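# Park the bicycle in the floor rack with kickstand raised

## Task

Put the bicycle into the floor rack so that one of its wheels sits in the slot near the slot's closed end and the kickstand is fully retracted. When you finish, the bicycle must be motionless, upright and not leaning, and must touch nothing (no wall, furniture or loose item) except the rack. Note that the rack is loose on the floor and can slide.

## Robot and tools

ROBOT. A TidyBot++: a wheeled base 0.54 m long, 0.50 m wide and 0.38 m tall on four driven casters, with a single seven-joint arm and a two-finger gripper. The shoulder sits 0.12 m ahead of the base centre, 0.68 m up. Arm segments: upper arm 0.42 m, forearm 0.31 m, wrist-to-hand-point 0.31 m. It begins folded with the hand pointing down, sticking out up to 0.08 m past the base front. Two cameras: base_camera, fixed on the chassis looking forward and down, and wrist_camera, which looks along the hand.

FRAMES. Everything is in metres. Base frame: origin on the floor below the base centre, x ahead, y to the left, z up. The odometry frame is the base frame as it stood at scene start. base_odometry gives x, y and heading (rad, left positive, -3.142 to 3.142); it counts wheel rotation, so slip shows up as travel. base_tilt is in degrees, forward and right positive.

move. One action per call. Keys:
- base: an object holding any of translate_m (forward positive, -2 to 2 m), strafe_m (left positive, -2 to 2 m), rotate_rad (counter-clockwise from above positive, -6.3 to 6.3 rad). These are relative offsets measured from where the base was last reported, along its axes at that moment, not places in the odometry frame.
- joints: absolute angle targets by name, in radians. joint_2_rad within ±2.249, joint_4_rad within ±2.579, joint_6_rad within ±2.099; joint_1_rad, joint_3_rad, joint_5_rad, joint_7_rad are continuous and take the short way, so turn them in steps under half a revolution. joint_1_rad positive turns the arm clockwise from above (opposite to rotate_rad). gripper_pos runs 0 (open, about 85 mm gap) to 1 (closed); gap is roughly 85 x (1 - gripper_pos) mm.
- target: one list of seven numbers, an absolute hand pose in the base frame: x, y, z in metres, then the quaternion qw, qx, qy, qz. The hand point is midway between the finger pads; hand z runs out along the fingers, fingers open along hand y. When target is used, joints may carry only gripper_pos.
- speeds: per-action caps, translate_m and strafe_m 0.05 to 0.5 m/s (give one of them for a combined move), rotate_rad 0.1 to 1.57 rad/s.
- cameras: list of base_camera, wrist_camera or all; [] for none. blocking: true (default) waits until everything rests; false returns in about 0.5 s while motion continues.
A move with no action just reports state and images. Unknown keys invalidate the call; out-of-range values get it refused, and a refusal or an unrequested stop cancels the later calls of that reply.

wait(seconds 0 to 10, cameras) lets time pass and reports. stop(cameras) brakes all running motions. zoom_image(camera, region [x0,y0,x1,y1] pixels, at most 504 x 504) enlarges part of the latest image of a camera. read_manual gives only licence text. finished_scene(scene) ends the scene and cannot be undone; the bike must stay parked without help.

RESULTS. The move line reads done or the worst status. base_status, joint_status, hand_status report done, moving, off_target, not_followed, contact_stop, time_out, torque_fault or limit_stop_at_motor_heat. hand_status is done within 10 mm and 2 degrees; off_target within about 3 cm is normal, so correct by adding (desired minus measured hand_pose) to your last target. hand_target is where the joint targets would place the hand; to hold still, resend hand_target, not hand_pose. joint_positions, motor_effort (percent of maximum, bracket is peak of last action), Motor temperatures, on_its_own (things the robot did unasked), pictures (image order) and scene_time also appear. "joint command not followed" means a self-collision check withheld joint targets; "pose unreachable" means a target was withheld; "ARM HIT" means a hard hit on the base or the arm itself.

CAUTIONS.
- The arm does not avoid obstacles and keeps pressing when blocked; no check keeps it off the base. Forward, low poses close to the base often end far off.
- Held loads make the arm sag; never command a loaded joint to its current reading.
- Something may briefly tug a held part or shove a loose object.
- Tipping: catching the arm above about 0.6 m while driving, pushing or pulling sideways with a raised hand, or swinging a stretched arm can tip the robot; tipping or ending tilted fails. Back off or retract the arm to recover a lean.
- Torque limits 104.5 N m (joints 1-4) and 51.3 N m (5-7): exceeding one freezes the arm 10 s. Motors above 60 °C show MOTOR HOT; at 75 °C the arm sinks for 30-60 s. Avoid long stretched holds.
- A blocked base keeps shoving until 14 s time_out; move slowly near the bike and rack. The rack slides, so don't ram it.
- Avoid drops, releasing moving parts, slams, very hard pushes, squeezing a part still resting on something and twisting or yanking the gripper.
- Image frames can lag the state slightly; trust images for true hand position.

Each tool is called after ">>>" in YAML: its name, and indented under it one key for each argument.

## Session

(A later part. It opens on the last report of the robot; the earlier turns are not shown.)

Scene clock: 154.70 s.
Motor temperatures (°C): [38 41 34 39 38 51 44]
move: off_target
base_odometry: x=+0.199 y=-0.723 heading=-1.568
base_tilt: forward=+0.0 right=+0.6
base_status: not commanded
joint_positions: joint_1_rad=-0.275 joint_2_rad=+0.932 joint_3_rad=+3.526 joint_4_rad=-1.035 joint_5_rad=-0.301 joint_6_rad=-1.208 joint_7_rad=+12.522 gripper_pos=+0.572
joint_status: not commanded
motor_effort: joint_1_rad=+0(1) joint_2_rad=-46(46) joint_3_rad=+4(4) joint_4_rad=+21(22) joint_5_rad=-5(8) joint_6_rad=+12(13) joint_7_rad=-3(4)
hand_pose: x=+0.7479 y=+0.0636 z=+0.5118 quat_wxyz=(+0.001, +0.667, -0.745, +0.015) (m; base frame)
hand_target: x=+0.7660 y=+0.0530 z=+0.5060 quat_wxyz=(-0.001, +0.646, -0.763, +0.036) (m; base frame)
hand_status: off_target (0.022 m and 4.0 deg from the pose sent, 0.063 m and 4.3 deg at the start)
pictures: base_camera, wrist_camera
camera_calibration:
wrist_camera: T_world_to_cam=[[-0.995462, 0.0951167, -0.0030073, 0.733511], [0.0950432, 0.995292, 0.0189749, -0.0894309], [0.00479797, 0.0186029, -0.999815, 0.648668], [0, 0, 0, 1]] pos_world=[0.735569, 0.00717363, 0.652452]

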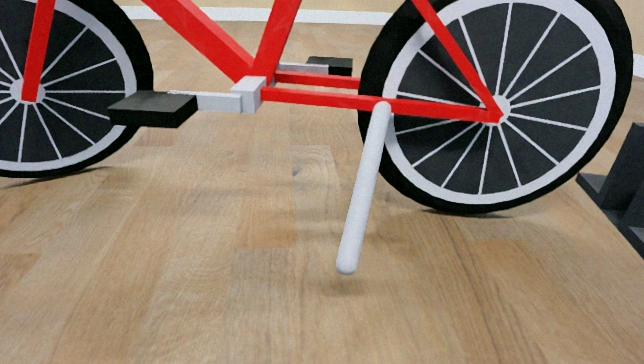

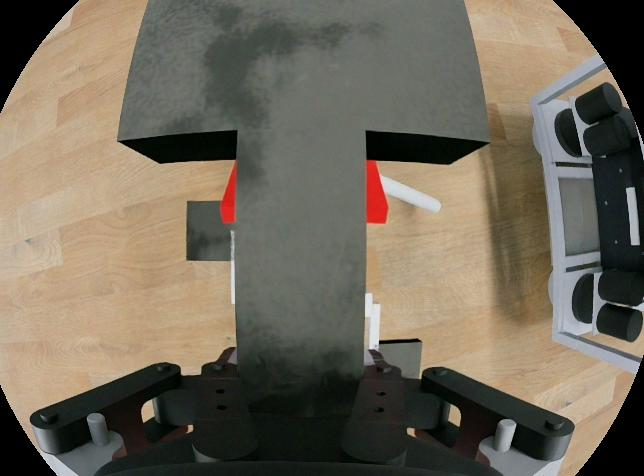

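>>> move:
  base: {"strafe_m": -0.05, "translate_m": -0.0054}
  speeds: {"strafe_m": 0.08}

Scene clock: 156.47 s.
Motor temperatures (°C): [38 41 34 39 38 51 44]
move: done
base_odometry: x=+0.149 y=-0.718 heading=-1.568
base_tilt: forward=+0.0 right=+0.6
base_status: done
joint_positions: joint_1_rad=-0.248 joint_2_rad=+0.944 joint_3_rad=+3.515 joint_4_rad=-1.011 joint_5_rad=-0.301 joint_6_rad=-1.199 joint_7_rad=+12.464 gripper_pos=+0.573
joint_status: not commanded
motor_effort: joint_1_rad=+0(6) joint_2_rad=-46(48) joint_3_rad=+4(7) joint_4_rad=+17(20) joint_5_rad=+0(6) joint_6_rad=+2(11) joint_7_rad=+2(4)
hand_pose: x=+0.7593 y=+0.0536 z=+0.5109 quat_wxyz=(-0.008, +0.640, -0.768, +0.019) (m; base frame)
hand_target: x=+0.7660 y=+0.0530 z=+0.5060 quat_wxyz=(-0.001, +0.646, -0.763, +0.036) (m; base frame)
hand_status: not commanded
pictures: base_camera, wrist_camera
camera_calibration:
wrist_camera: T_world_to_cam=[[-0.986011, 0.165293, -0.021453, 0.744302], [0.164659, 0.985938, 0.0285311, -0.137821], [0.0258673, 0.0245995, -0.999363, 0.631374], [0, 0, 0, 1]] pos_world=[0.740252, -0.00267648, 0.650871]

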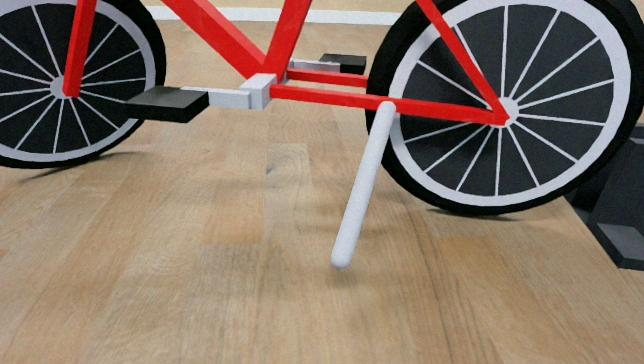

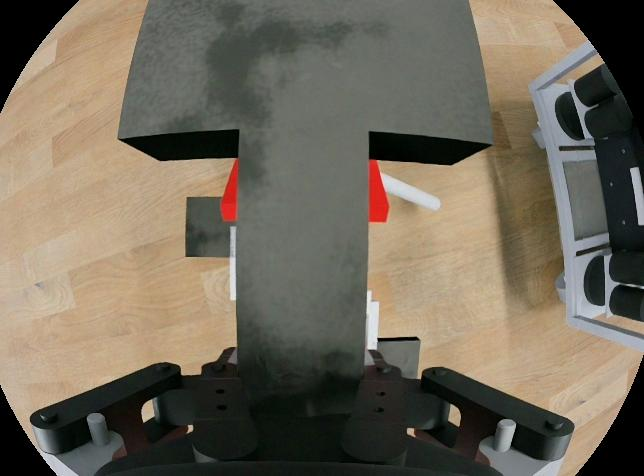

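>>> move:
  target: [0.766, 0.053, 0.530, -0.0011, 0.6457, -0.7628, 0.0357]

Scene clock: 157.33 s.
Motor temperatures (°C): [38 41 34 39 38 51 44]
move: off_target
base_odometry: x=+0.149 y=-0.718 heading=-1.568
base_tilt: forward=+0.0 right=+0.6
base_status: not commanded
joint_positions: joint_1_rad=-0.249 joint_2_rad=+0.951 joint_3_rad=+3.512 joint_4_rad=-0.992 joint_5_rad=-0.297 joint_6_rad=-1.214 joint_7_rad=+12.460 gripper_pos=+0.573
joint_status: not commanded
motor_effort: joint_1_rad=-1(2) joint_2_rad=-52(54) joint_3_rad=+3(4) joint_4_rad=+20(20) joint_5_rad=-2(3) joint_6_rad=+2(3) joint_7_rad=+1(2)
hand_pose: x=+0.7607 y=+0.0567 z=+0.5114 quat_wxyz=(-0.006, +0.642, -0.766, +0.018) (m; base frame)
hand_target: x=+0.7660 y=+0.0530 z=+0.5300 quat_wxyz=(-0.001, +0.646, -0.763, +0.036) (m; base frame)
hand_status: off_target (0.020 m and 2.2 deg from the pose sent, 0.020 m and 2.3 deg at the start)
pictures: base_camera, wrist_camera
camera_calibration:
wrist_camera: T_world_to_cam=[[-0.986985, 0.159913, -0.0169811, 0.743921], [0.159435, 0.986851, 0.026551, -0.136194], [0.0210037, 0.0234981, -0.999503, 0.635539], [0, 0, 0, 1]] pos_world=[0.742605, 0.000506736, 0.651472]

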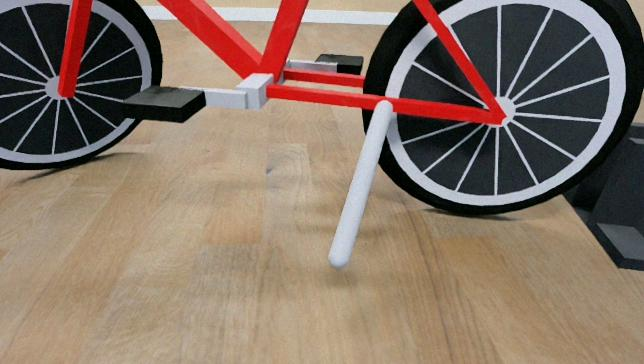

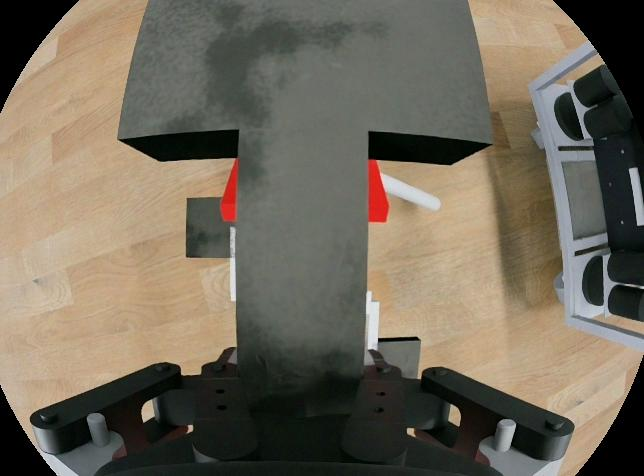

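>>> move:
  target: [0.766, 0.053, 0.510, -0.0011, 0.6457, -0.7628, 0.0357]
  cameras: []

>>> move:
  base: {"strafe_m": 0.2, "translate_m": 0.08}
  speeds: {"strafe_m": 0.1}

Scene clock: 158.43 s.
Motor temperatures (°C): [38 41 34 39 38 51 44]
move: off_target
base_odometry: x=+0.149 y=-0.718 heading=-1.568
base_tilt: forward=+0.0 right=+0.6
base_status: not commanded
joint_positions: joint_1_rad=-0.249 joint_2_rad=+0.951 joint_3_rad=+3.512 joint_4_rad=-0.994 joint_5_rad=-0.297 joint_6_rad=-1.212 joint_7_rad=+12.460 gripper_pos=+0.573
joint_status: not commanded
motor_effort: joint_1_rad=-1(3) joint_2_rad=-45(52) joint_3_rad=+2(4) joint_4_rad=+17(20) joint_5_rad=-2(4) joint_6_rad=+3(4) joint_7_rad=+1(2)
hand_pose: x=+0.7605 y=+0.0565 z=+0.5109 quat_wxyz=(-0.006, +0.642, -0.766, +0.018) (m; base frame)
hand_target: x=+0.7660 y=+0.0530 z=+0.5100 quat_wxyz=(-0.001, +0.646, -0.763, +0.036) (m; base frame)
hand_status: off_target (0.007 m and 2.2 deg from the pose sent, 0.007 m and 2.2 deg at the start)
pictures: none
No camera images: "cameras" was empty.

Scene clock: 161.20 s.
Motor temperatures (°C): [38 41 34 39 38 51 44]
move: done
base_odometry: x=+0.349 y=-0.797 heading=-1.568
base_tilt: forward=+0.0 right=+0.6
base_status: done
joint_positions: joint_1_rad=-0.234 joint_2_rad=+0.949 joint_3_rad=+3.519 joint_4_rad=-1.036 joint_5_rad=-0.158 joint_6_rad=-1.313 joint_7_rad=+12.652 gripper_pos=+0.573
joint_status: not commanded
motor_effort: joint_1_rad=-7(10) joint_2_rad=-45(48) joint_3_rad=+0(4) joint_4_rad=+23(27) joint_5_rad=-24(25) joint_6_rad=+21(26) joint_7_rad=-28(31)
hand_pose: x=+0.7106 y=+0.0010 z=+0.5062 quat_wxyz=(+0.094, +0.713, -0.695, +0.011) (m; base frame)
hand_target: x=+0.7660 y=+0.0530 z=+0.5100 quat_wxyz=(-0.001, +0.646, -0.763, +0.036) (m; base frame)
hand_status: not commanded
pictures: base_camera, wrist_camera
camera_calibration:
wrist_camera: T_world_to_cam=[[-0.98994, -0.0283473, 0.13862, 0.62689], [-0.0430441, 0.993624, -0.104203, 0.136951], [-0.134782, -0.109121, -0.984848, 0.736178], [0, 0, 0, 1]] pos_world=[0.725702, -0.0379742, 0.652395]

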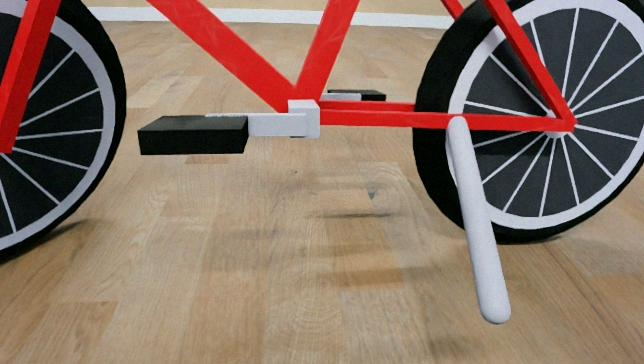

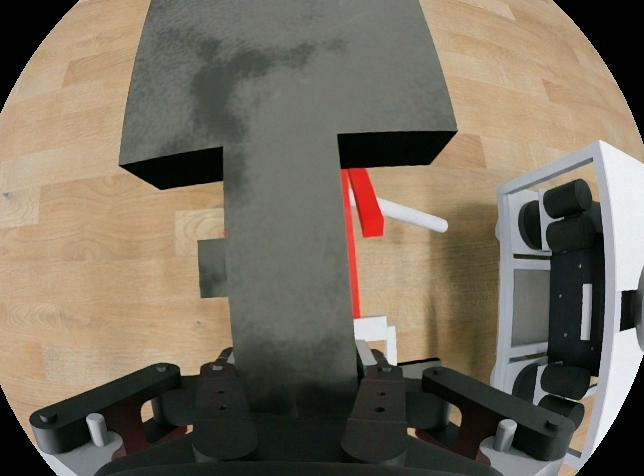

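>>> move:
  base: {"translate_m": -0.08}
  target: [0.736, 0.01, 0.508, 0.0, 0.7, -0.713, 0.03]
  speeds: {"translate_m": 0.1}

Scene clock: 163.13 s.
Motor temperatures (°C): [38 41 34 39 38 51 44]
move: off_target
base_odometry: x=+0.349 y=-0.717 heading=-1.568
base_tilt: forward=+0.0 right=+0.6
base_status: done
joint_positions: joint_1_rad=-0.199 joint_2_rad=+0.885 joint_3_rad=+3.518 joint_4_rad=-1.144 joint_5_rad=-0.163 joint_6_rad=-1.137 joint_7_rad=+12.678 gripper_pos=+0.573
joint_status: not commanded
motor_effort: joint_1_rad=-2(5) joint_2_rad=-40(45) joint_3_rad=+1(3) joint_4_rad=+14(21) joint_5_rad=-7(23) joint_6_rad=+2(21) joint_7_rad=-5(29)
hand_pose: x=+0.7289 y=-0.0283 z=+0.5131 quat_wxyz=(+0.046, +0.705, -0.705, +0.053) (m; base frame)
hand_target: x=+0.7360 y=+0.0100 z=+0.5080 quat_wxyz=(+0.000, +0.700, -0.713, +0.030) (m; base frame)
hand_status: off_target (0.039 m and 6.0 deg from the pose sent, 0.027 m and 11.3 deg at the start)
pictures: base_camera, wrist_camera
camera_calibration:
wrist_camera: T_world_to_cam=[[-0.999868, -0.0130653, 0.00964099, 0.71703], [-0.0139591, 0.994954, -0.0993607, 0.143886], [-0.00829417, -0.0994821, -0.995005, 0.655468], [0, 0, 0, 1]] pos_world=[0.724381, -0.0685846, 0.659578]

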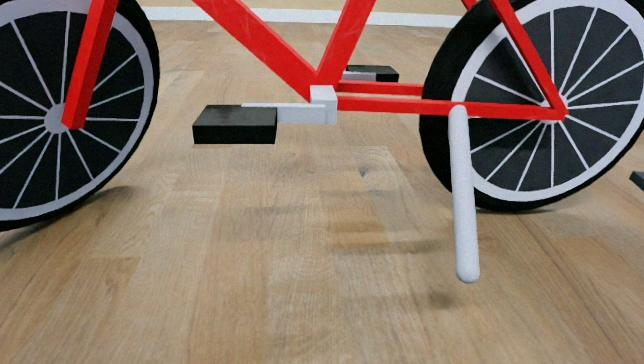

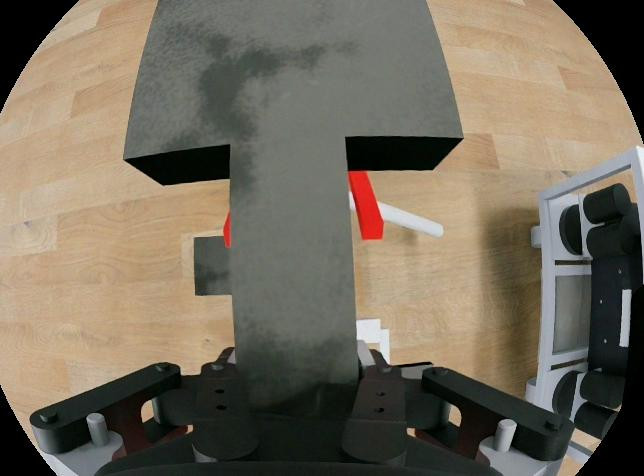

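>>> move:
  target: [0.695, -0.01, 0.507, -0.031, 0.7, -0.713, 0.055]
  cameras: []

>>> move:
  target: [0.655, -0.015, 0.504, -0.062, 0.7, -0.708, 0.086]
  cameras: []

>>> move:
  target: [0.62, -0.015, 0.498, -0.088, 0.7, -0.703, 0.112]

Scene clock: 164.70 s.
Motor temperatures (°C): [38 41 34 39 38 51 44]
move: off_target
base_odometry: x=+0.349 y=-0.717 heading=-1.568
base_tilt: forward=+0.0 right=+0.6
base_status: not commanded
joint_positions: joint_1_rad=-0.200 joint_2_rad=+0.752 joint_3_rad=+3.543 joint_4_rad=-1.440 joint_5_rad=-0.212 joint_6_rad=-0.900 joint_7_rad=+12.756 gripper_pos=+0.573
joint_status: not commanded
motor_effort: joint_1_rad=-3(4) joint_2_rad=-37(41) joint_3_rad=+1(3) joint_4_rad=+13(14) joint_5_rad=-4(7) joint_6_rad=-1(2) joint_7_rad=-1(5)
hand_pose: x=+0.6889 y=-0.0493 z=+0.5114 quat_wxyz=(+0.008, +0.698, -0.713, +0.072) (m; base frame)
hand_target: x=+0.6950 y=-0.0100 z=+0.5070 quat_wxyz=(-0.031, +0.699, -0.712, +0.055) (m; base frame)
hand_status: off_target (0.040 m and 4.8 deg from the pose sent, 0.039 m and 8.9 deg at the start)
pictures: none
No camera images: "cameras" was empty.

Scene clock: 166.00 s.
Motor temperatures (°C): [38 41 34 39 38 51 44]
move: off_target
base_odometry: x=+0.349 y=-0.717 heading=-1.568
base_tilt: forward=+0.0 right=+0.6
base_status: not commanded
joint_positions: joint_1_rad=-0.223 joint_2_rad=+0.644 joint_3_rad=+3.580 joint_4_rad=-1.713 joint_5_rad=-0.289 joint_6_rad=-0.665 joint_7_rad=+12.855 gripper_pos=+0.573
joint_status: not commanded
motor_effort: joint_1_rad=-5(5) joint_2_rad=-30(37) joint_3_rad=-2(2) joint_4_rad=+13(14) joint_5_rad=-5(6) joint_6_rad=-1(2) joint_7_rad=+1(1)
hand_pose: x=+0.6460 y=-0.0590 z=+0.5054 quat_wxyz=(-0.027, +0.691, -0.716, +0.096) (m; base frame)
hand_target: x=+0.6550 y=-0.0150 z=+0.5040 quat_wxyz=(-0.062, +0.699, -0.707, +0.086) (m; base frame)
hand_status: off_target (0.045 m and 4.4 deg from the pose sent, 0.049 m and 8.2 deg at the start)
pictures: none
No camera images: "cameras" was empty.

Scene clock: 167.20 s.
Motor temperatures (°C): [38 41 34 39 38 51 44]
move: off_target
base_odometry: x=+0.349 y=-0.717 heading=-1.568
base_tilt: forward=+0.0 right=+0.6
base_status: not commanded
joint_positions: joint_1_rad=-0.229 joint_2_rad=+0.569 joint_3_rad=+3.592 joint_4_rad=-1.927 joint_5_rad=-0.398 joint_6_rad=-0.461 joint_7_rad=+12.984 gripper_pos=+0.573
joint_status: not commanded
motor_effort: joint_1_rad=-7(7) joint_2_rad=-28(32) joint_3_rad=-4(5) joint_4_rad=+14(14) joint_5_rad=-5(6) joint_6_rad=+0(2) joint_7_rad=+1(1)
hand_pose: x=+0.6098 y=-0.0648 z=+0.4975 quat_wxyz=(-0.056, +0.684, -0.717, +0.120) (m; base frame)
hand_target: x=+0.6200 y=-0.0150 z=+0.4980 quat_wxyz=(-0.088, +0.698, -0.701, +0.112) (m; base frame)
hand_status: off_target (0.051 m and 4.5 deg from the pose sent, 0.052 m and 7.4 deg at the start)
pictures: base_camera, wrist_camera
camera_calibration:
wrist_camera: T_world_to_cam=[[-0.972974, 0.0220306, -0.229859, 0.702649], [0.0337102, 0.998325, -0.0470091, 0.122114], [0.228439, -0.0534873, -0.972088, 0.482609], [0, 0, 0, 1]] pos_world=[0.569296, -0.111575, 0.636389]

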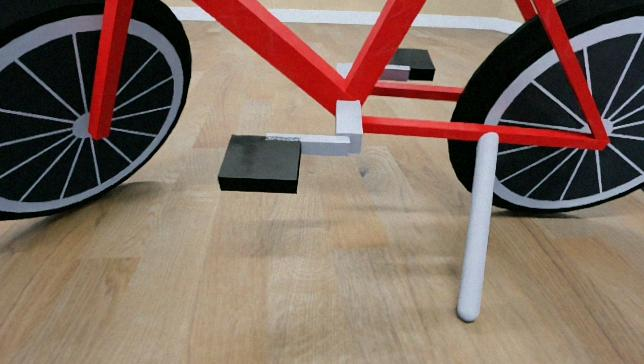

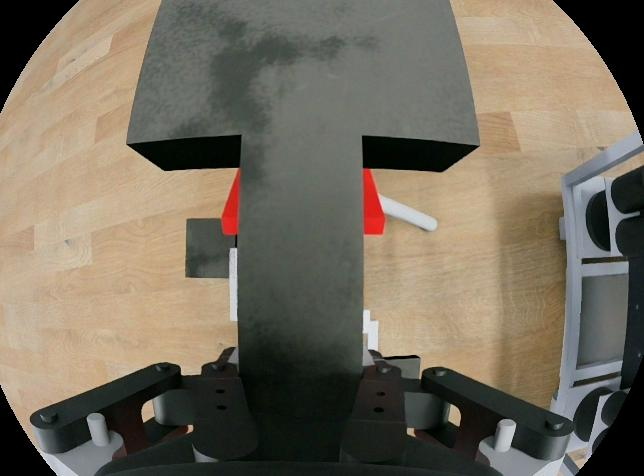

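>>> move:
  target: [0.602, -0.05, 0.494, -0.105, 0.695, -0.701, 0.125]
  cameras: ["base_camera"]

>>> zoom_image:
  camera: "base_camera"
  region: [380, 100, 644, 340]

Scene clock: 168.67 s.
Motor temperatures (°C): [38 41 34 39 38 51 44]
move: off_target
base_odometry: x=+0.349 y=-0.717 heading=-1.568
base_tilt: forward=+0.0 right=+0.6
base_status: not commanded
joint_positions: joint_1_rad=-0.150 joint_2_rad=+0.527 joint_3_rad=+3.510 joint_4_rad=-2.004 joint_5_rad=-0.510 joint_6_rad=-0.388 joint_7_rad=+13.178 gripper_pos=+0.573
joint_status: not commanded
motor_effort: joint_1_rad=-1(8) joint_2_rad=-25(27) joint_3_rad=+0(6) joint_4_rad=+8(13) joint_5_rad=-4(5) joint_6_rad=+6(6) joint_7_rad=+1(2)
hand_pose: x=+0.5986 y=-0.0563 z=+0.4974 quat_wxyz=(-0.088, +0.705, -0.694, +0.117) (m; base frame)
hand_target: x=+0.6020 y=-0.0500 z=+0.4940 quat_wxyz=(-0.105, +0.695, -0.701, +0.125) (m; base frame)
hand_status: off_target (0.008 m and 2.6 deg from the pose sent, 0.017 m and 6.1 deg at the start)
pictures: base_camera

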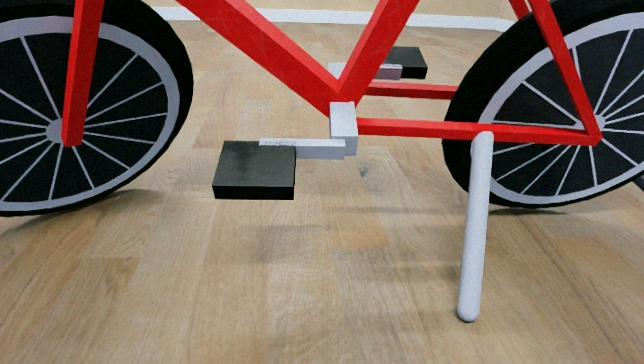

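Scaled by 1.909.

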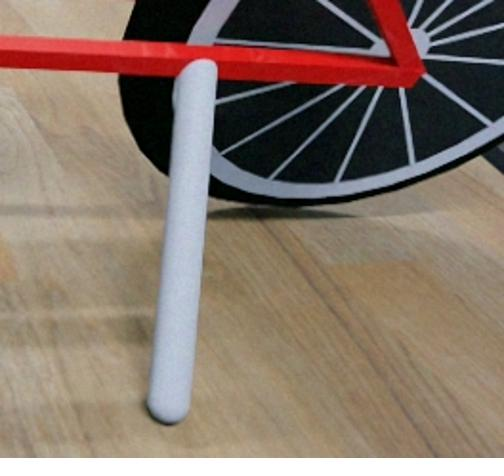

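>>> move:
  joints: {"gripper_pos": 0.3}
  cameras: ["wrist_camera"]

>>> move:
  target: [0.56, -0.03, 0.62, -0.09, 0.7, -0.7, 0.11]

Scene clock: 169.70 s.
Motor temperatures (°C): [38 41 34 39 38 51 44]
move: done
base_odometry: x=+0.349 y=-0.717 heading=-1.568
base_tilt: forward=+0.0 right=+0.6
base_status: not commanded
joint_positions: joint_1_rad=-0.150 joint_2_rad=+0.527 joint_3_rad=+3.495 joint_4_rad=-2.024 joint_5_rad=-0.530 joint_6_rad=-0.353 joint_7_rad=+13.185 gripper_pos=+0.300
joint_status: all done
motor_effort: joint_1_rad=+0(2) joint_2_rad=-29(32) joint_3_rad=+3(3) joint_4_rad=+11(12) joint_5_rad=-2(4) joint_6_rad=+2(6) joint_7_rad=+1(2)
hand_pose: x=+0.5977 y=-0.0520 z=+0.4940 quat_wxyz=(-0.092, +0.703, -0.695, +0.121) (m; base frame)
hand_target: x=+0.6020 y=-0.0500 z=+0.4940 quat_wxyz=(-0.105, +0.695, -0.701, +0.125) (m; base frame)
hand_status: not commanded
pictures: wrist_camera
camera_calibration:
wrist_camera: T_world_to_cam=[[-0.959505, -0.0318903, -0.27988, 0.70362], [-0.0312592, 0.999489, -0.00671945, 0.128618], [0.279951, 0.00230148, -0.960011, 0.448809], [0, 0, 0, 1]] pos_world=[0.553503, -0.107147, 0.628655]

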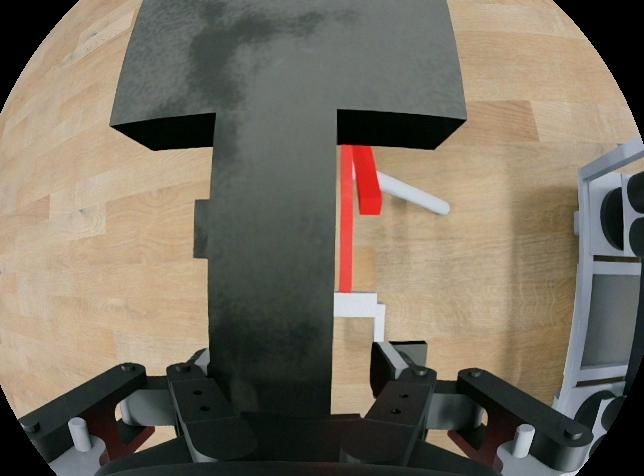

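Scene clock: 171.43 s.
Motor temperatures (°C): [38 41 34 39 38 51 44]
move: off_target
base_odometry: x=+0.349 y=-0.717 heading=-1.568
base_tilt: forward=+0.0 right=+0.6
base_status: not commanded
joint_positions: joint_1_rad=-0.187 joint_2_rad=+0.236 joint_3_rad=+3.487 joint_4_rad=-1.953 joint_5_rad=-0.182 joint_6_rad=-0.657 joint_7_rad=+12.789 gripper_pos=+0.300
joint_status: not commanded
motor_effort: joint_1_rad=+0(1) joint_2_rad=-23(31) joint_3_rad=+1(3) joint_4_rad=+16(16) joint_5_rad=-2(3) joint_6_rad=+3(3) joint_7_rad=+0(1)
hand_pose: x=+0.5704 y=-0.0362 z=+0.6159 quat_wxyz=(-0.110, +0.684, -0.712, +0.113) (m; base frame)
hand_target: x=+0.5600 y=-0.0300 z=+0.6200 quat_wxyz=(-0.090, +0.700, -0.700, +0.110) (m; base frame)
hand_status: off_target (0.013 m and 3.2 deg from the pose sent, 0.133 m and 1.4 deg at the start)
pictures: base_camera, wrist_camera
camera_calibration:
wrist_camera: T_world_to_cam=[[-0.955339, 0.0235166, -0.294576, 0.72072], [0.0134638, 0.999257, 0.0361081, 0.0608806], [0.295207, 0.0305294, -0.954946, 0.562566], [0, 0, 0, 1]] pos_world=[0.521638, -0.094959, 0.747329]

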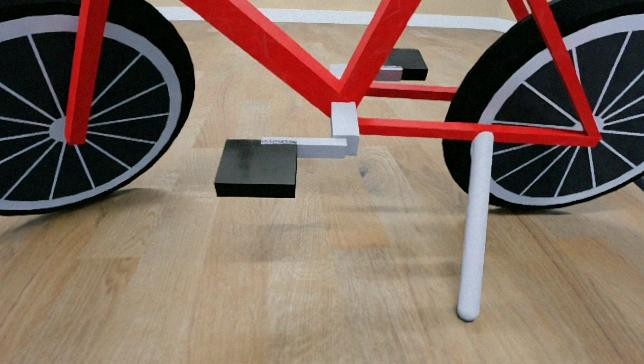

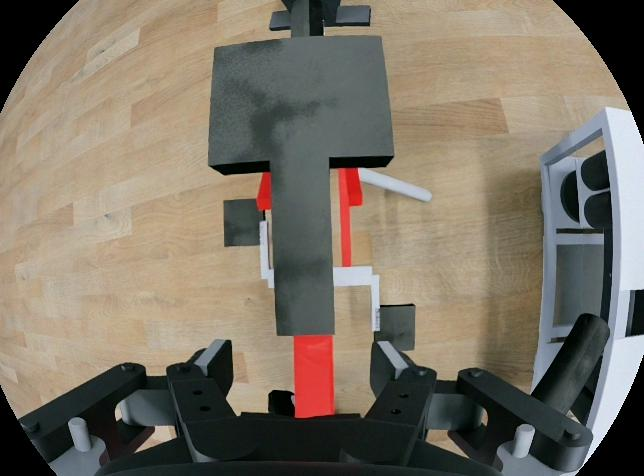

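>>> move:
  target: [0.5, 0.0, 0.8, 0, 0.7, -0.7, 0]
  cameras: []

>>> move:
  base: {"strafe_m": 0.35}

"target": qw, qx, qy, qz must be a unit quaternion (the sum of their squares is 1)
Scene clock: 171.53 s.
Motor temperatures (°C): [38 41 34 39 38 51 44]
base_odometry: x=+0.349 y=-0.717 heading=-1.568
base_tilt: forward=+0.0 right=+0.6
base_status: not commanded
joint_positions: joint_1_rad=-0.187 joint_2_rad=+0.236 joint_3_rad=+3.487 joint_4_rad=-1.953 joint_5_rad=-0.181 joint_6_rad=-0.658 joint_7_rad=+12.789 gripper_pos=+0.300
joint_status: not commanded
motor_effort: joint_1_rad=+0(1) joint_2_rad=-23(31) joint_3_rad=+1(3) joint_4_rad=+15(16) joint_5_rad=-1(3) joint_6_rad=+3(3) joint_7_rad=+1(1)
hand_pose: x=+0.5703 y=-0.0363 z=+0.6158 quat_wxyz=(-0.110, +0.684, -0.712, +0.113) (m; base frame)
hand_target: x=+0.5600 y=-0.0300 z=+0.6200 quat_wxyz=(-0.090, +0.700, -0.700, +0.110) (m; base frame)
hand_status: off_target (0.013 m and 3.2 deg from the pose sent, 0.133 m and 1.4 deg at the start)
pictures: none

not run: a call was refused earlier in this reply.

>>> move:
  target: [0.5, 0.0, 0.8, 0, 0.7071, -0.7071, 0]
  cameras: []

>>> move:
  base: {"strafe_m": 0.35}

Scene clock: 173.80 s.
Motor temperatures (°C): [38 41 34 39 38 51 44]
move: off_target
base_odometry: x=+0.349 y=-0.717 heading=-1.568
base_tilt: forward=+0.0 right=+0.6
base_status: not commanded
joint_positions: joint_1_rad=-0.159 joint_2_rad=+0.178 joint_3_rad=+3.335 joint_4_rad=-1.382 joint_5_rad=-0.097 joint_6_rad=-1.570 joint_7_rad=+12.645 gripper_pos=+0.300
joint_status: not commanded
motor_effort: joint_1_rad=+0(1) joint_2_rad=-23(26) joint_3_rad=+0(1) joint_4_rad=+17(17) joint_5_rad=-2(3) joint_6_rad=+0(3) joint_7_rad=+1(1)
hand_pose: x=+0.5143 y=+0.0228 z=+0.7894 quat_wxyz=(-0.029, +0.723, -0.690, -0.015) (m; base frame)
hand_target: x=+0.5000 y=+0.0000 z=+0.8000 quat_wxyz=(+0.000, +0.707, -0.707, +0.000) (m; base frame)
hand_status: off_target (0.029 m and 4.6 deg from the pose sent, 0.200 m and 18.3 deg at the start)
pictures: none
No camera images: "cameras" was empty.

Scene clock: 175.83 s.
Motor temperatures (°C): [38 41 34 39 38 51 44]
move: done
base_odometry: x=+0.699 y=-0.716 heading=-1.567
base_tilt: forward=+0.0 right=+0.6
base_status: done
joint_positions: joint_1_rad=-0.150 joint_2_rad=+0.177 joint_3_rad=+3.326 joint_4_rad=-1.382 joint_5_rad=-0.092 joint_6_rad=-1.573 joint_7_rad=+12.644 gripper_pos=+0.300
joint_status: not commanded
motor_effort: joint_1_rad=+0(3) joint_2_rad=-23(23) joint_3_rad=+0(2) joint_4_rad=+17(17) joint_5_rad=-1(3) joint_6_rad=+0(0) joint_7_rad=+1(1)
hand_pose: x=+0.5133 y=+0.0213 z=+0.7897 quat_wxyz=(-0.027, +0.723, -0.690, -0.015) (m; base frame)
hand_target: x=+0.5000 y=+0.0000 z=+0.8000 quat_wxyz=(+0.000, +0.707, -0.707, +0.000) (m; base frame)
hand_status: not commanded
pictures: base_camera, wrist_camera
camera_calibration:
wrist_camera: T_world_to_cam=[[-0.998009, -0.0630567, -0.00157731, 0.508433], [-0.0629013, 0.993065, 0.0993267, -0.0126932], [-0.00469684, 0.0992281, -0.995054, 0.927859], [0, 0, 0, 1]] pos_world=[0.510981, -0.0474044, 0.925332]

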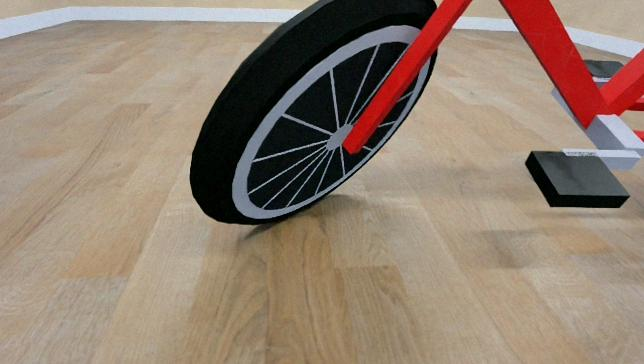

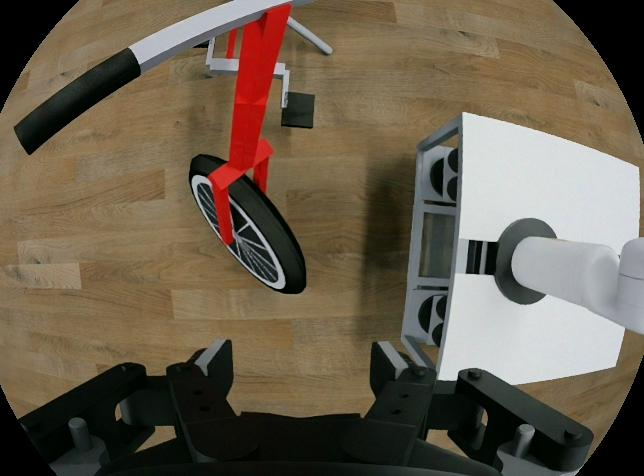

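>>> move:
  base: {"strafe_m": -0.2}
  cameras: ["wrist_camera"]

Scene clock: 177.63 s.
Motor temperatures (°C): [38 41 34 39 38 51 44]
move: done
base_odometry: x=+0.499 y=-0.716 heading=-1.568
base_tilt: forward=+0.0 right=+0.6
base_status: done
joint_positions: joint_1_rad=-0.145 joint_2_rad=+0.175 joint_3_rad=+3.324 joint_4_rad=-1.381 joint_5_rad=-0.089 joint_6_rad=-1.573 joint_7_rad=+12.644 gripper_pos=+0.300
joint_status: not commanded
motor_effort: joint_1_rad=+0(2) joint_2_rad=-23(25) joint_3_rad=+1(2) joint_4_rad=+17(17) joint_5_rad=-2(4) joint_6_rad=+0(1) joint_7_rad=+1(1)
hand_pose: x=+0.5130 y=+0.0191 z=+0.7904 quat_wxyz=(-0.026, +0.722, -0.691, -0.014) (m; base frame)
hand_target: x=+0.5000 y=+0.0000 z=+0.8000 quat_wxyz=(+0.000, +0.707, -0.707, +0.000) (m; base frame)
hand_status: not commanded
pictures: wrist_camera
camera_calibration:
wrist_camera: T_world_to_cam=[[-0.998204, -0.0598624, -0.00221273, 0.508523], [-0.059795, 0.9935, 0.0968622, -0.0102479], [-0.00360006, 0.0968205, -0.995295, 0.928402], [0, 0, 0, 1]] pos_world=[0.510339, -0.0492657, 0.926152]

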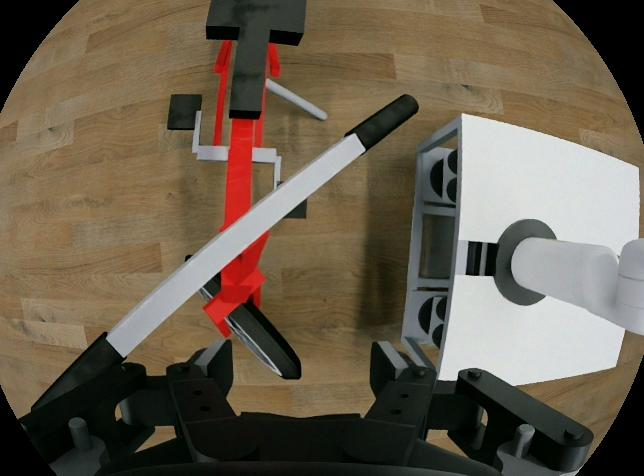

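>>> move:
  target: [0.555, -0.015, 0.73, -0.1241, 0.3063, -0.9430, 0.0403]

Scene clock: 180.20 s.
Motor temperatures (°C): [38 41 34 39 38 51 44]
move: off_target
base_odometry: x=+0.499 y=-0.716 heading=-1.568
base_tilt: forward=+0.0 right=+0.6
base_status: not commanded
joint_positions: joint_1_rad=-0.146 joint_2_rad=+0.139 joint_3_rad=+3.365 joint_4_rad=-1.670 joint_5_rad=-0.089 joint_6_rad=-1.133 joint_7_rad=+11.758 gripper_pos=+0.300
joint_status: not commanded
motor_effort: joint_1_rad=+0(1) joint_2_rad=-21(23) joint_3_rad=+0(1) joint_4_rad=+17(18) joint_5_rad=-2(3) joint_6_rad=+1(2) joint_7_rad=+1(1)
hand_pose: x=+0.5482 y=-0.0046 z=+0.7209 quat_wxyz=(-0.104, +0.322, -0.941, +0.017) (m; base frame)
hand_target: x=+0.5550 y=-0.0150 z=+0.7300 quat_wxyz=(-0.124, +0.306, -0.943, +0.040) (m; base frame)
hand_status: off_target (0.015 m and 4.0 deg from the pose sent, 0.081 m and 57.8 deg at the start)
pictures: base_camera, wrist_camera
camera_calibration:
wrist_camera: T_world_to_cam=[[-0.61803, 0.781599, -0.0845074, 0.396903], [0.752713, 0.61933, 0.223277, -0.516165], [0.226851, 0.0743823, -0.971085, 0.717794], [0, 0, 0, 1]] pos_world=[0.470989, -0.0439338, 0.845828]

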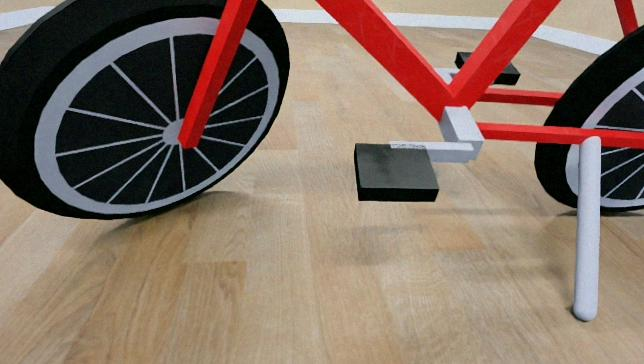

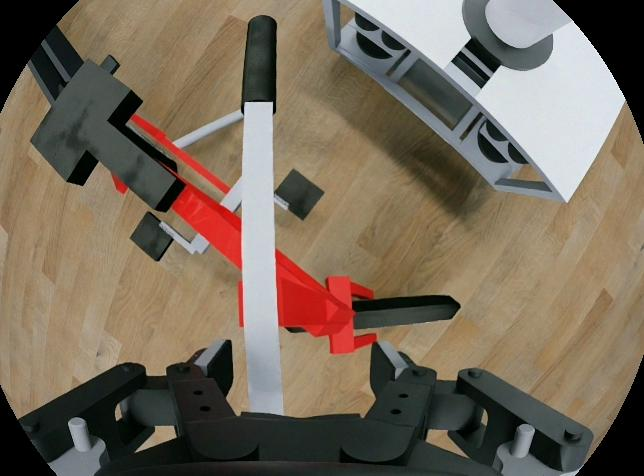

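>>> move:
  joints: {"gripper_pos": 0}
  target: [0.552, -0.062, 0.675, -0.1241, 0.3063, -0.9430, 0.0403]
  cameras: ["wrist_camera"]

Scene clock: 182.03 s.
Motor temperatures (°C): [38 41 34 39 38 51 44]
move: off_target
base_odometry: x=+0.499 y=-0.716 heading=-1.568
base_tilt: forward=+0.0 right=+0.6
base_status: not commanded
joint_positions: joint_1_rad=-0.146 joint_2_rad=+0.145 joint_3_rad=+3.506 joint_4_rad=-1.806 joint_5_rad=-0.092 joint_6_rad=-0.968 joint_7_rad=+11.875 gripper_pos=+0.000
joint_status: all done
motor_effort: joint_1_rad=+0(2) joint_2_rad=-21(22) joint_3_rad=+0(1) joint_4_rad=+17(18) joint_5_rad=-2(3) joint_6_rad=+2(2) joint_7_rad=+1(1)
hand_pose: x=+0.5407 y=-0.0656 z=+0.6811 quat_wxyz=(-0.107, +0.306, -0.945, +0.047) (m; base frame)
hand_target: x=+0.5520 y=-0.0620 z=+0.6750 quat_wxyz=(-0.124, +0.306, -0.943, +0.040) (m; base frame)
hand_status: off_target (0.013 m and 2.1 deg from the pose sent, 0.074 m and 4.0 deg at the start)
pictures: wrist_camera
camera_calibration:
wrist_camera: T_world_to_cam=[[-0.58463, 0.798983, -0.140834, 0.458021], [0.770715, 0.601169, 0.211175, -0.466528], [0.25339, 0.0149162, -0.967249, 0.664528], [0, 0, 0, 1]] pos_world=[0.458948, -0.0954013, 0.805788]

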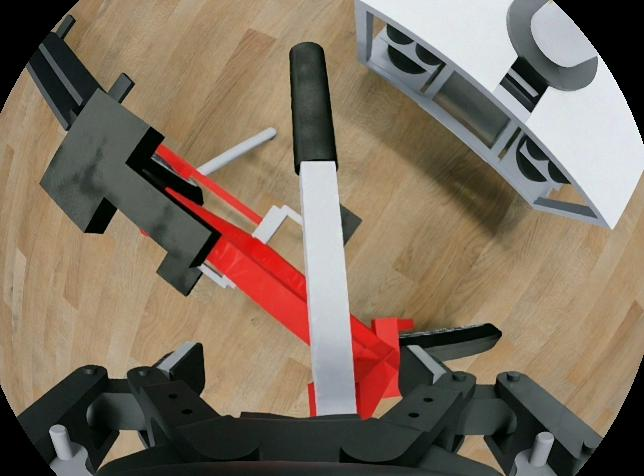

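>>> move:
  target: [0.554, -0.049, 0.6315, -0.1226, 0.3391, -0.9317, 0.0446]
  cameras: ["wrist_camera"]

Scene clock: 183.53 s.
Motor temperatures (°C): [38 41 34 39 38 51 44]
move: off_target
base_odometry: x=+0.499 y=-0.716 heading=-1.568
base_tilt: forward=+0.0 right=+0.6
base_status: not commanded
joint_positions: joint_1_rad=-0.222 joint_2_rad=+0.200 joint_3_rad=+3.586 joint_4_rad=-1.903 joint_5_rad=-0.138 joint_6_rad=-0.831 joint_7_rad=+11.976 gripper_pos=+0.000
joint_status: not commanded
motor_effort: joint_1_rad=+0(1) joint_2_rad=-21(23) joint_3_rad=+1(2) joint_4_rad=+16(17) joint_5_rad=-1(2) joint_6_rad=+2(2) joint_7_rad=+1(1)
hand_pose: x=+0.5411 y=-0.0609 z=+0.6361 quat_wxyz=(-0.102, +0.338, -0.934, +0.053) (m; base frame)
hand_target: x=+0.5540 y=-0.0490 z=+0.6315 quat_wxyz=(-0.123, +0.339, -0.932, +0.045) (m; base frame)
hand_status: off_target (0.018 m and 2.6 deg from the pose sent, 0.054 m and 4.4 deg at the start)
pictures: wrist_camera
camera_calibration:
wrist_camera: T_world_to_cam=[[-0.635661, 0.756599, -0.153273, 0.481113], [0.731909, 0.653805, 0.191958, -0.423715], [0.245446, 0.0098379, -0.96936, 0.626102], [0, 0, 0, 1]] pos_world=[0.462271, -0.0931424, 0.761996]

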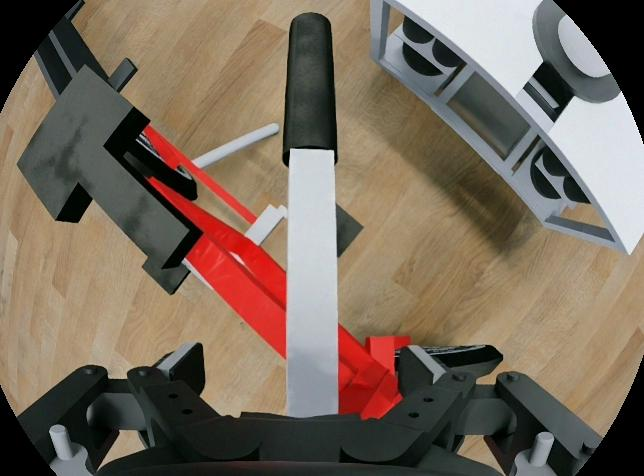

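>>> move:
  target: [0.560, -0.046, 0.5975, -0.1226, 0.3391, -0.9317, 0.0446]
  cameras: ["wrist_camera"]

Scene clock: 187.10 s.
Motor temperatures (°C): [38 41 34 39 38 51 44]
move: off_target
base_odometry: x=+0.499 y=-0.716 heading=-1.568
base_tilt: forward=+0.0 right=+0.6
base_status: not commanded
joint_positions: joint_1_rad=-0.294 joint_2_rad=+0.273 joint_3_rad=+3.685 joint_4_rad=-1.951 joint_5_rad=-0.251 joint_6_rad=-0.741 joint_7_rad=+12.079 gripper_pos=+0.000
joint_status: not commanded
motor_effort: joint_1_rad=+0(1) joint_2_rad=-22(24) joint_3_rad=+2(3) joint_4_rad=+15(16) joint_5_rad=-1(3) joint_6_rad=+2(2) joint_7_rad=+1(1)
hand_pose: x=+0.5483 y=-0.0560 z=+0.6024 quat_wxyz=(-0.104, +0.340, -0.933, +0.049) (m; base frame)
hand_target: x=+0.5600 y=-0.0460 z=+0.5975 quat_wxyz=(-0.123, +0.339, -0.932, +0.045) (m; base frame)
hand_status: off_target (0.016 m and 2.2 deg from the pose sent, 0.045 m and 2.6 deg at the start)
pictures: wrist_camera
camera_calibration:
wrist_camera: T_world_to_cam=[[-0.639761, 0.754483, -0.146494, 0.474822], [0.728264, 0.656011, 0.198193, -0.427388], [0.245635, 0.0201094, -0.969154, 0.592], [0, 0, 0, 1]] pos_world=[0.469608, -0.089779, 0.728003]

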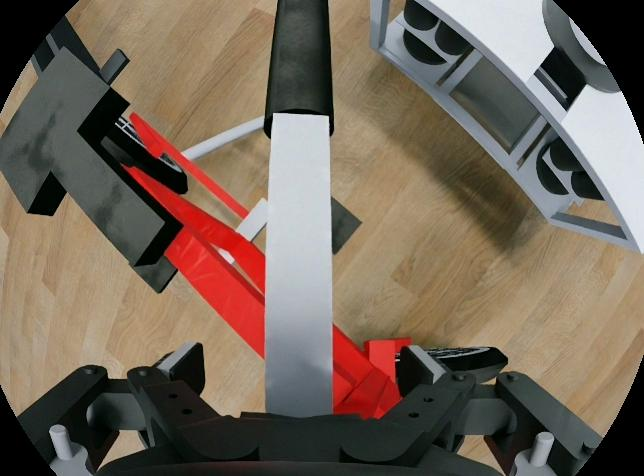

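>>> move:
  joints: {"gripper_pos": 0.9}
  cameras: ["wrist_camera"]

Scene clock: 188.20 s.
Motor temperatures (°C): [38 41 34 39 38 51 44]
move: off_target
base_odometry: x=+0.499 y=-0.716 heading=-1.568
base_tilt: forward=+0.0 right=+0.6
base_status: not commanded
joint_positions: joint_1_rad=-0.294 joint_2_rad=+0.273 joint_3_rad=+3.685 joint_4_rad=-1.952 joint_5_rad=-0.252 joint_6_rad=-0.737 joint_7_rad=+12.081 gripper_pos=+0.777
joint_status: gripper_pos off_target (ended at +0.777, target +0.900)
motor_effort: joint_1_rad=+0(1) joint_2_rad=-22(24) joint_3_rad=+2(3) joint_4_rad=+15(16) joint_5_rad=-3(3) joint_6_rad=+2(2) joint_7_rad=+1(1)
hand_pose: x=+0.5490 y=-0.0562 z=+0.6024 quat_wxyz=(-0.105, +0.340, -0.933, +0.049) (m; base frame)
hand_target: x=+0.5600 y=-0.0460 z=+0.5975 quat_wxyz=(-0.123, +0.339, -0.932, +0.045) (m; base frame)
hand_status: not commanded
pictures: wrist_camera
camera_calibration:
wrist_camera: T_world_to_cam=[[-0.639773, 0.754034, -0.148738, 0.476737], [0.727389, 0.656545, 0.199634, -0.428122], [0.248184, 0.0195302, -0.968516, 0.590041], [0, 0, 0, 1]] pos_world=[0.469976, -0.0899184, 0.727841]

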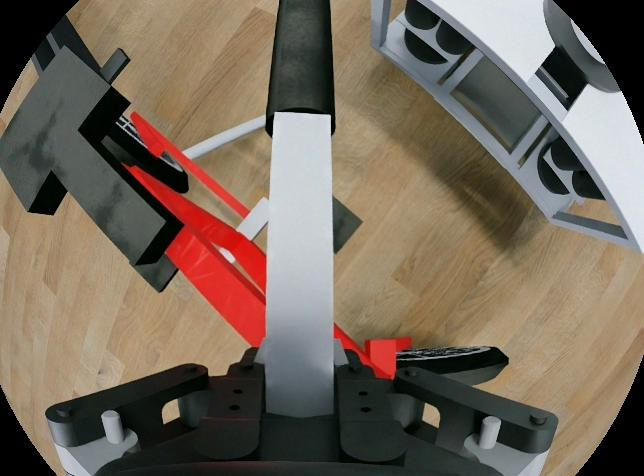

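>>> move:
  target: [0.556, -0.040, 0.5975, -0.1258, 0.2706, -0.9537, 0.0356]
  cameras: ["wrist_camera", "base_camera"]

Scene clock: 191.37 s.
Motor temperatures (°C): [38 41 34 39 38 51 44]
move: off_target
base_odometry: x=+0.499 y=-0.716 heading=-1.568
base_tilt: forward=+0.0 right=+0.6
base_status: not commanded
joint_positions: joint_1_rad=-0.342 joint_2_rad=+0.273 joint_3_rad=+3.729 joint_4_rad=-1.958 joint_5_rad=-0.253 joint_6_rad=-0.736 joint_7_rad=+12.001 gripper_pos=+0.780
joint_status: not commanded
motor_effort: joint_1_rad=-1(1) joint_2_rad=-18(22) joint_3_rad=+1(2) joint_4_rad=+14(15) joint_5_rad=-3(5) joint_6_rad=+3(3) joint_7_rad=-1(1)
hand_pose: x=+0.5474 y=-0.0543 z=+0.6026 quat_wxyz=(-0.105, +0.305, -0.945, +0.049) (m; base frame)
hand_target: x=+0.5560 y=-0.0400 z=+0.5975 quat_wxyz=(-0.126, +0.271, -0.954, +0.036) (m; base frame)
hand_status: off_target (0.017 m and 5.0 deg from the pose sent, 0.018 m and 8.8 deg at the start)
pictures: base_camera, wrist_camera
camera_calibration:
wrist_camera: T_world_to_cam=[[-0.582597, 0.800115, -0.142816, 0.441998], [0.773316, 0.599774, 0.205558, -0.460007], [0.250127, 0.00931578, -0.968168, 0.58875], [0, 0, 0, 1]] pos_world=[0.465975, -0.0832341, 0.727692]

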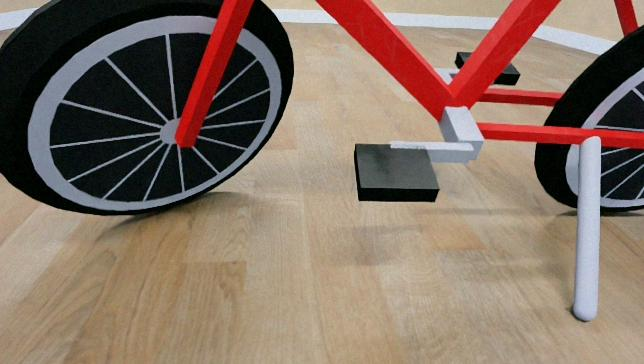

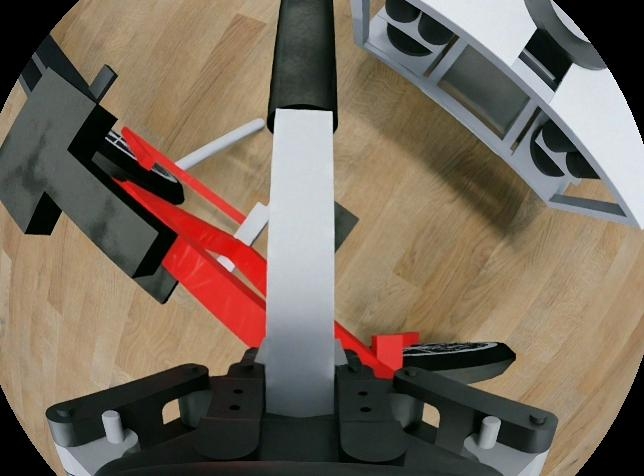

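>>> move:
  target: [0.551, -0.030, 0.5965, -0.1285, 0.1720, -0.9764, 0.0226]
  cameras: ["base_camera"]

>>> move:
  target: [0.545, -0.018, 0.595, -0.1305, 0.0173, -0.9913, 0.0023]
  cameras: ["wrist_camera", "base_camera"]

Scene clock: 192.27 s.
Motor temperatures (°C): [38 41 34 39 38 51 44]
move: off_target
base_odometry: x=+0.499 y=-0.716 heading=-1.568
base_tilt: forward=+0.0 right=+0.6
base_status: not commanded
joint_positions: joint_1_rad=-0.412 joint_2_rad=+0.270 joint_3_rad=+3.790 joint_4_rad=-1.968 joint_5_rad=-0.253 joint_6_rad=-0.735 joint_7_rad=+11.821 gripper_pos=+0.784
joint_status: not commanded
motor_effort: joint_1_rad=-1(1) joint_2_rad=-15(18) joint_3_rad=+1(1) joint_4_rad=+12(14) joint_5_rad=-6(7) joint_6_rad=+3(3) joint_7_rad=-2(2)
hand_pose: x=+0.5450 y=-0.0496 z=+0.6034 quat_wxyz=(-0.108, +0.225, -0.967, +0.045) (m; base frame)
hand_target: x=+0.5510 y=-0.0300 z=+0.5965 quat_wxyz=(-0.129, +0.172, -0.976, +0.023) (m; base frame)
hand_status: off_target (0.022 m and 7.1 deg from the pose sent, 0.025 m and 16.2 deg at the start)
pictures: base_camera

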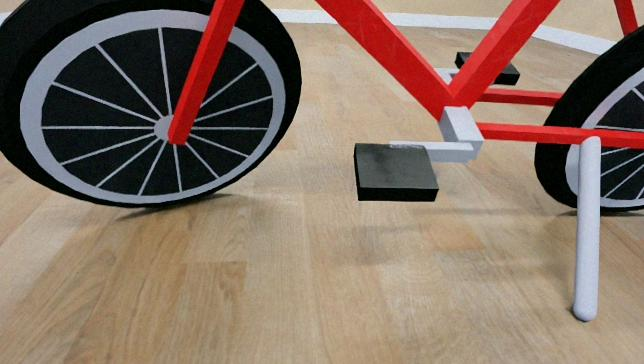

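Scene clock: 193.57 s.
Motor temperatures (°C): [38 41 34 39 38 51 44]
move: off_target
base_odometry: x=+0.499 y=-0.716 heading=-1.568
base_tilt: forward=+0.0 right=+0.6
base_status: not commanded
joint_positions: joint_1_rad=-0.533 joint_2_rad=+0.270 joint_3_rad=+3.901 joint_4_rad=-1.982 joint_5_rad=-0.264 joint_6_rad=-0.729 joint_7_rad=+11.543 gripper_pos=+0.787
joint_status: not commanded
motor_effort: joint_1_rad=-1(1) joint_2_rad=-16(17) joint_3_rad=+1(1) joint_4_rad=+10(12) joint_5_rad=-11(12) joint_6_rad=+3(4) joint_7_rad=-5(5)
hand_pose: x=+0.5437 y=-0.0429 z=+0.6062 quat_wxyz=(-0.117, +0.092, -0.988, +0.038) (m; base frame)
hand_target: x=+0.5450 y=-0.0180 z=+0.5950 quat_wxyz=(-0.131, +0.017, -0.991, +0.002) (m; base frame)
hand_status: off_target (0.027 m and 9.7 deg from the pose sent, 0.033 m and 24.6 deg at the start)
pictures: base_camera, wrist_camera
camera_calibration:
wrist_camera: T_world_to_cam=[[-0.191435, 0.977927, -0.0837317, 0.190394], [0.942727, 0.206944, 0.26161, -0.60767], [0.273164, -0.0288549, -0.961535, 0.57487], [0, 0, 0, 1]] pos_world=[0.452281, -0.0438501, 0.727672]

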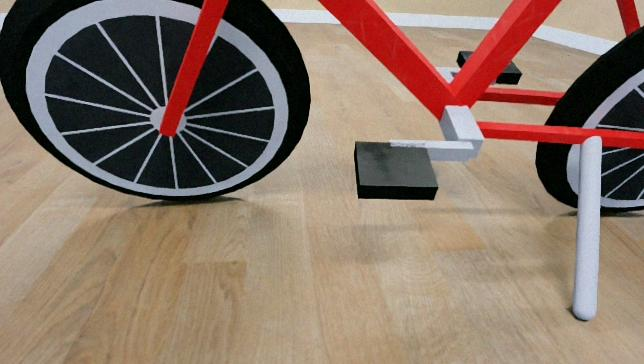

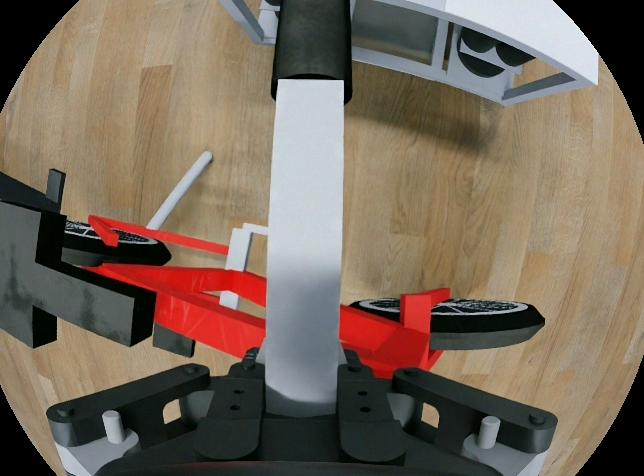

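>>> move:
  target: [0.545, -0.015, 0.593, -0.1302, -0.0610, -0.9896, -0.0080]
  cameras: ["wrist_camera", "base_camera"]

Scene clock: 194.53 s.
Motor temperatures (°C): [38 41 34 39 38 51 44]
move: off_target
base_odometry: x=+0.499 y=-0.716 heading=-1.568
base_tilt: forward=+0.0 right=+0.6
base_status: not commanded
joint_positions: joint_1_rad=-0.597 joint_2_rad=+0.270 joint_3_rad=+3.979 joint_4_rad=-1.987 joint_5_rad=-0.311 joint_6_rad=-0.728 joint_7_rad=+11.416 gripper_pos=+0.787
joint_status: not commanded
motor_effort: joint_1_rad=-1(1) joint_2_rad=-15(17) joint_3_rad=+1(1) joint_4_rad=+10(10) joint_5_rad=-9(11) joint_6_rad=+3(3) joint_7_rad=-4(5)
hand_pose: x=+0.5465 y=-0.0393 z=+0.6104 quat_wxyz=(-0.129, +0.008, -0.991, +0.024) (m; base frame)
hand_target: x=+0.5450 y=-0.0150 z=+0.5930 quat_wxyz=(-0.130, -0.061, -0.990, -0.008) (m; base frame)
hand_status: off_target (0.030 m and 8.7 deg from the pose sent, 0.031 m and 18.4 deg at the start)
pictures: base_camera, wrist_camera
camera_calibration:
wrist_camera: T_world_to_cam=[[-0.0298071, 0.998914, -0.0358184, 0.0709094], [0.955073, 0.0390334, 0.293789, -0.645129], [0.294868, -0.0254522, -0.955199, 0.562687], [0, 0, 0, 1]] pos_world=[0.45234, -0.0313292, 0.72955]

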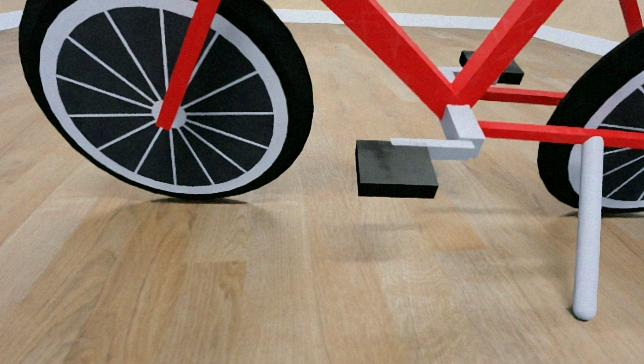

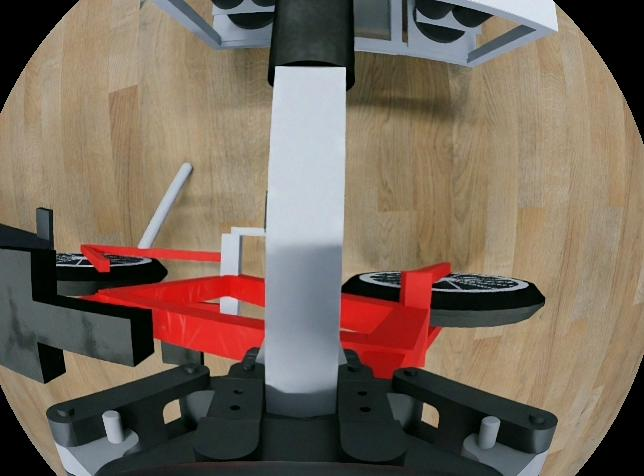

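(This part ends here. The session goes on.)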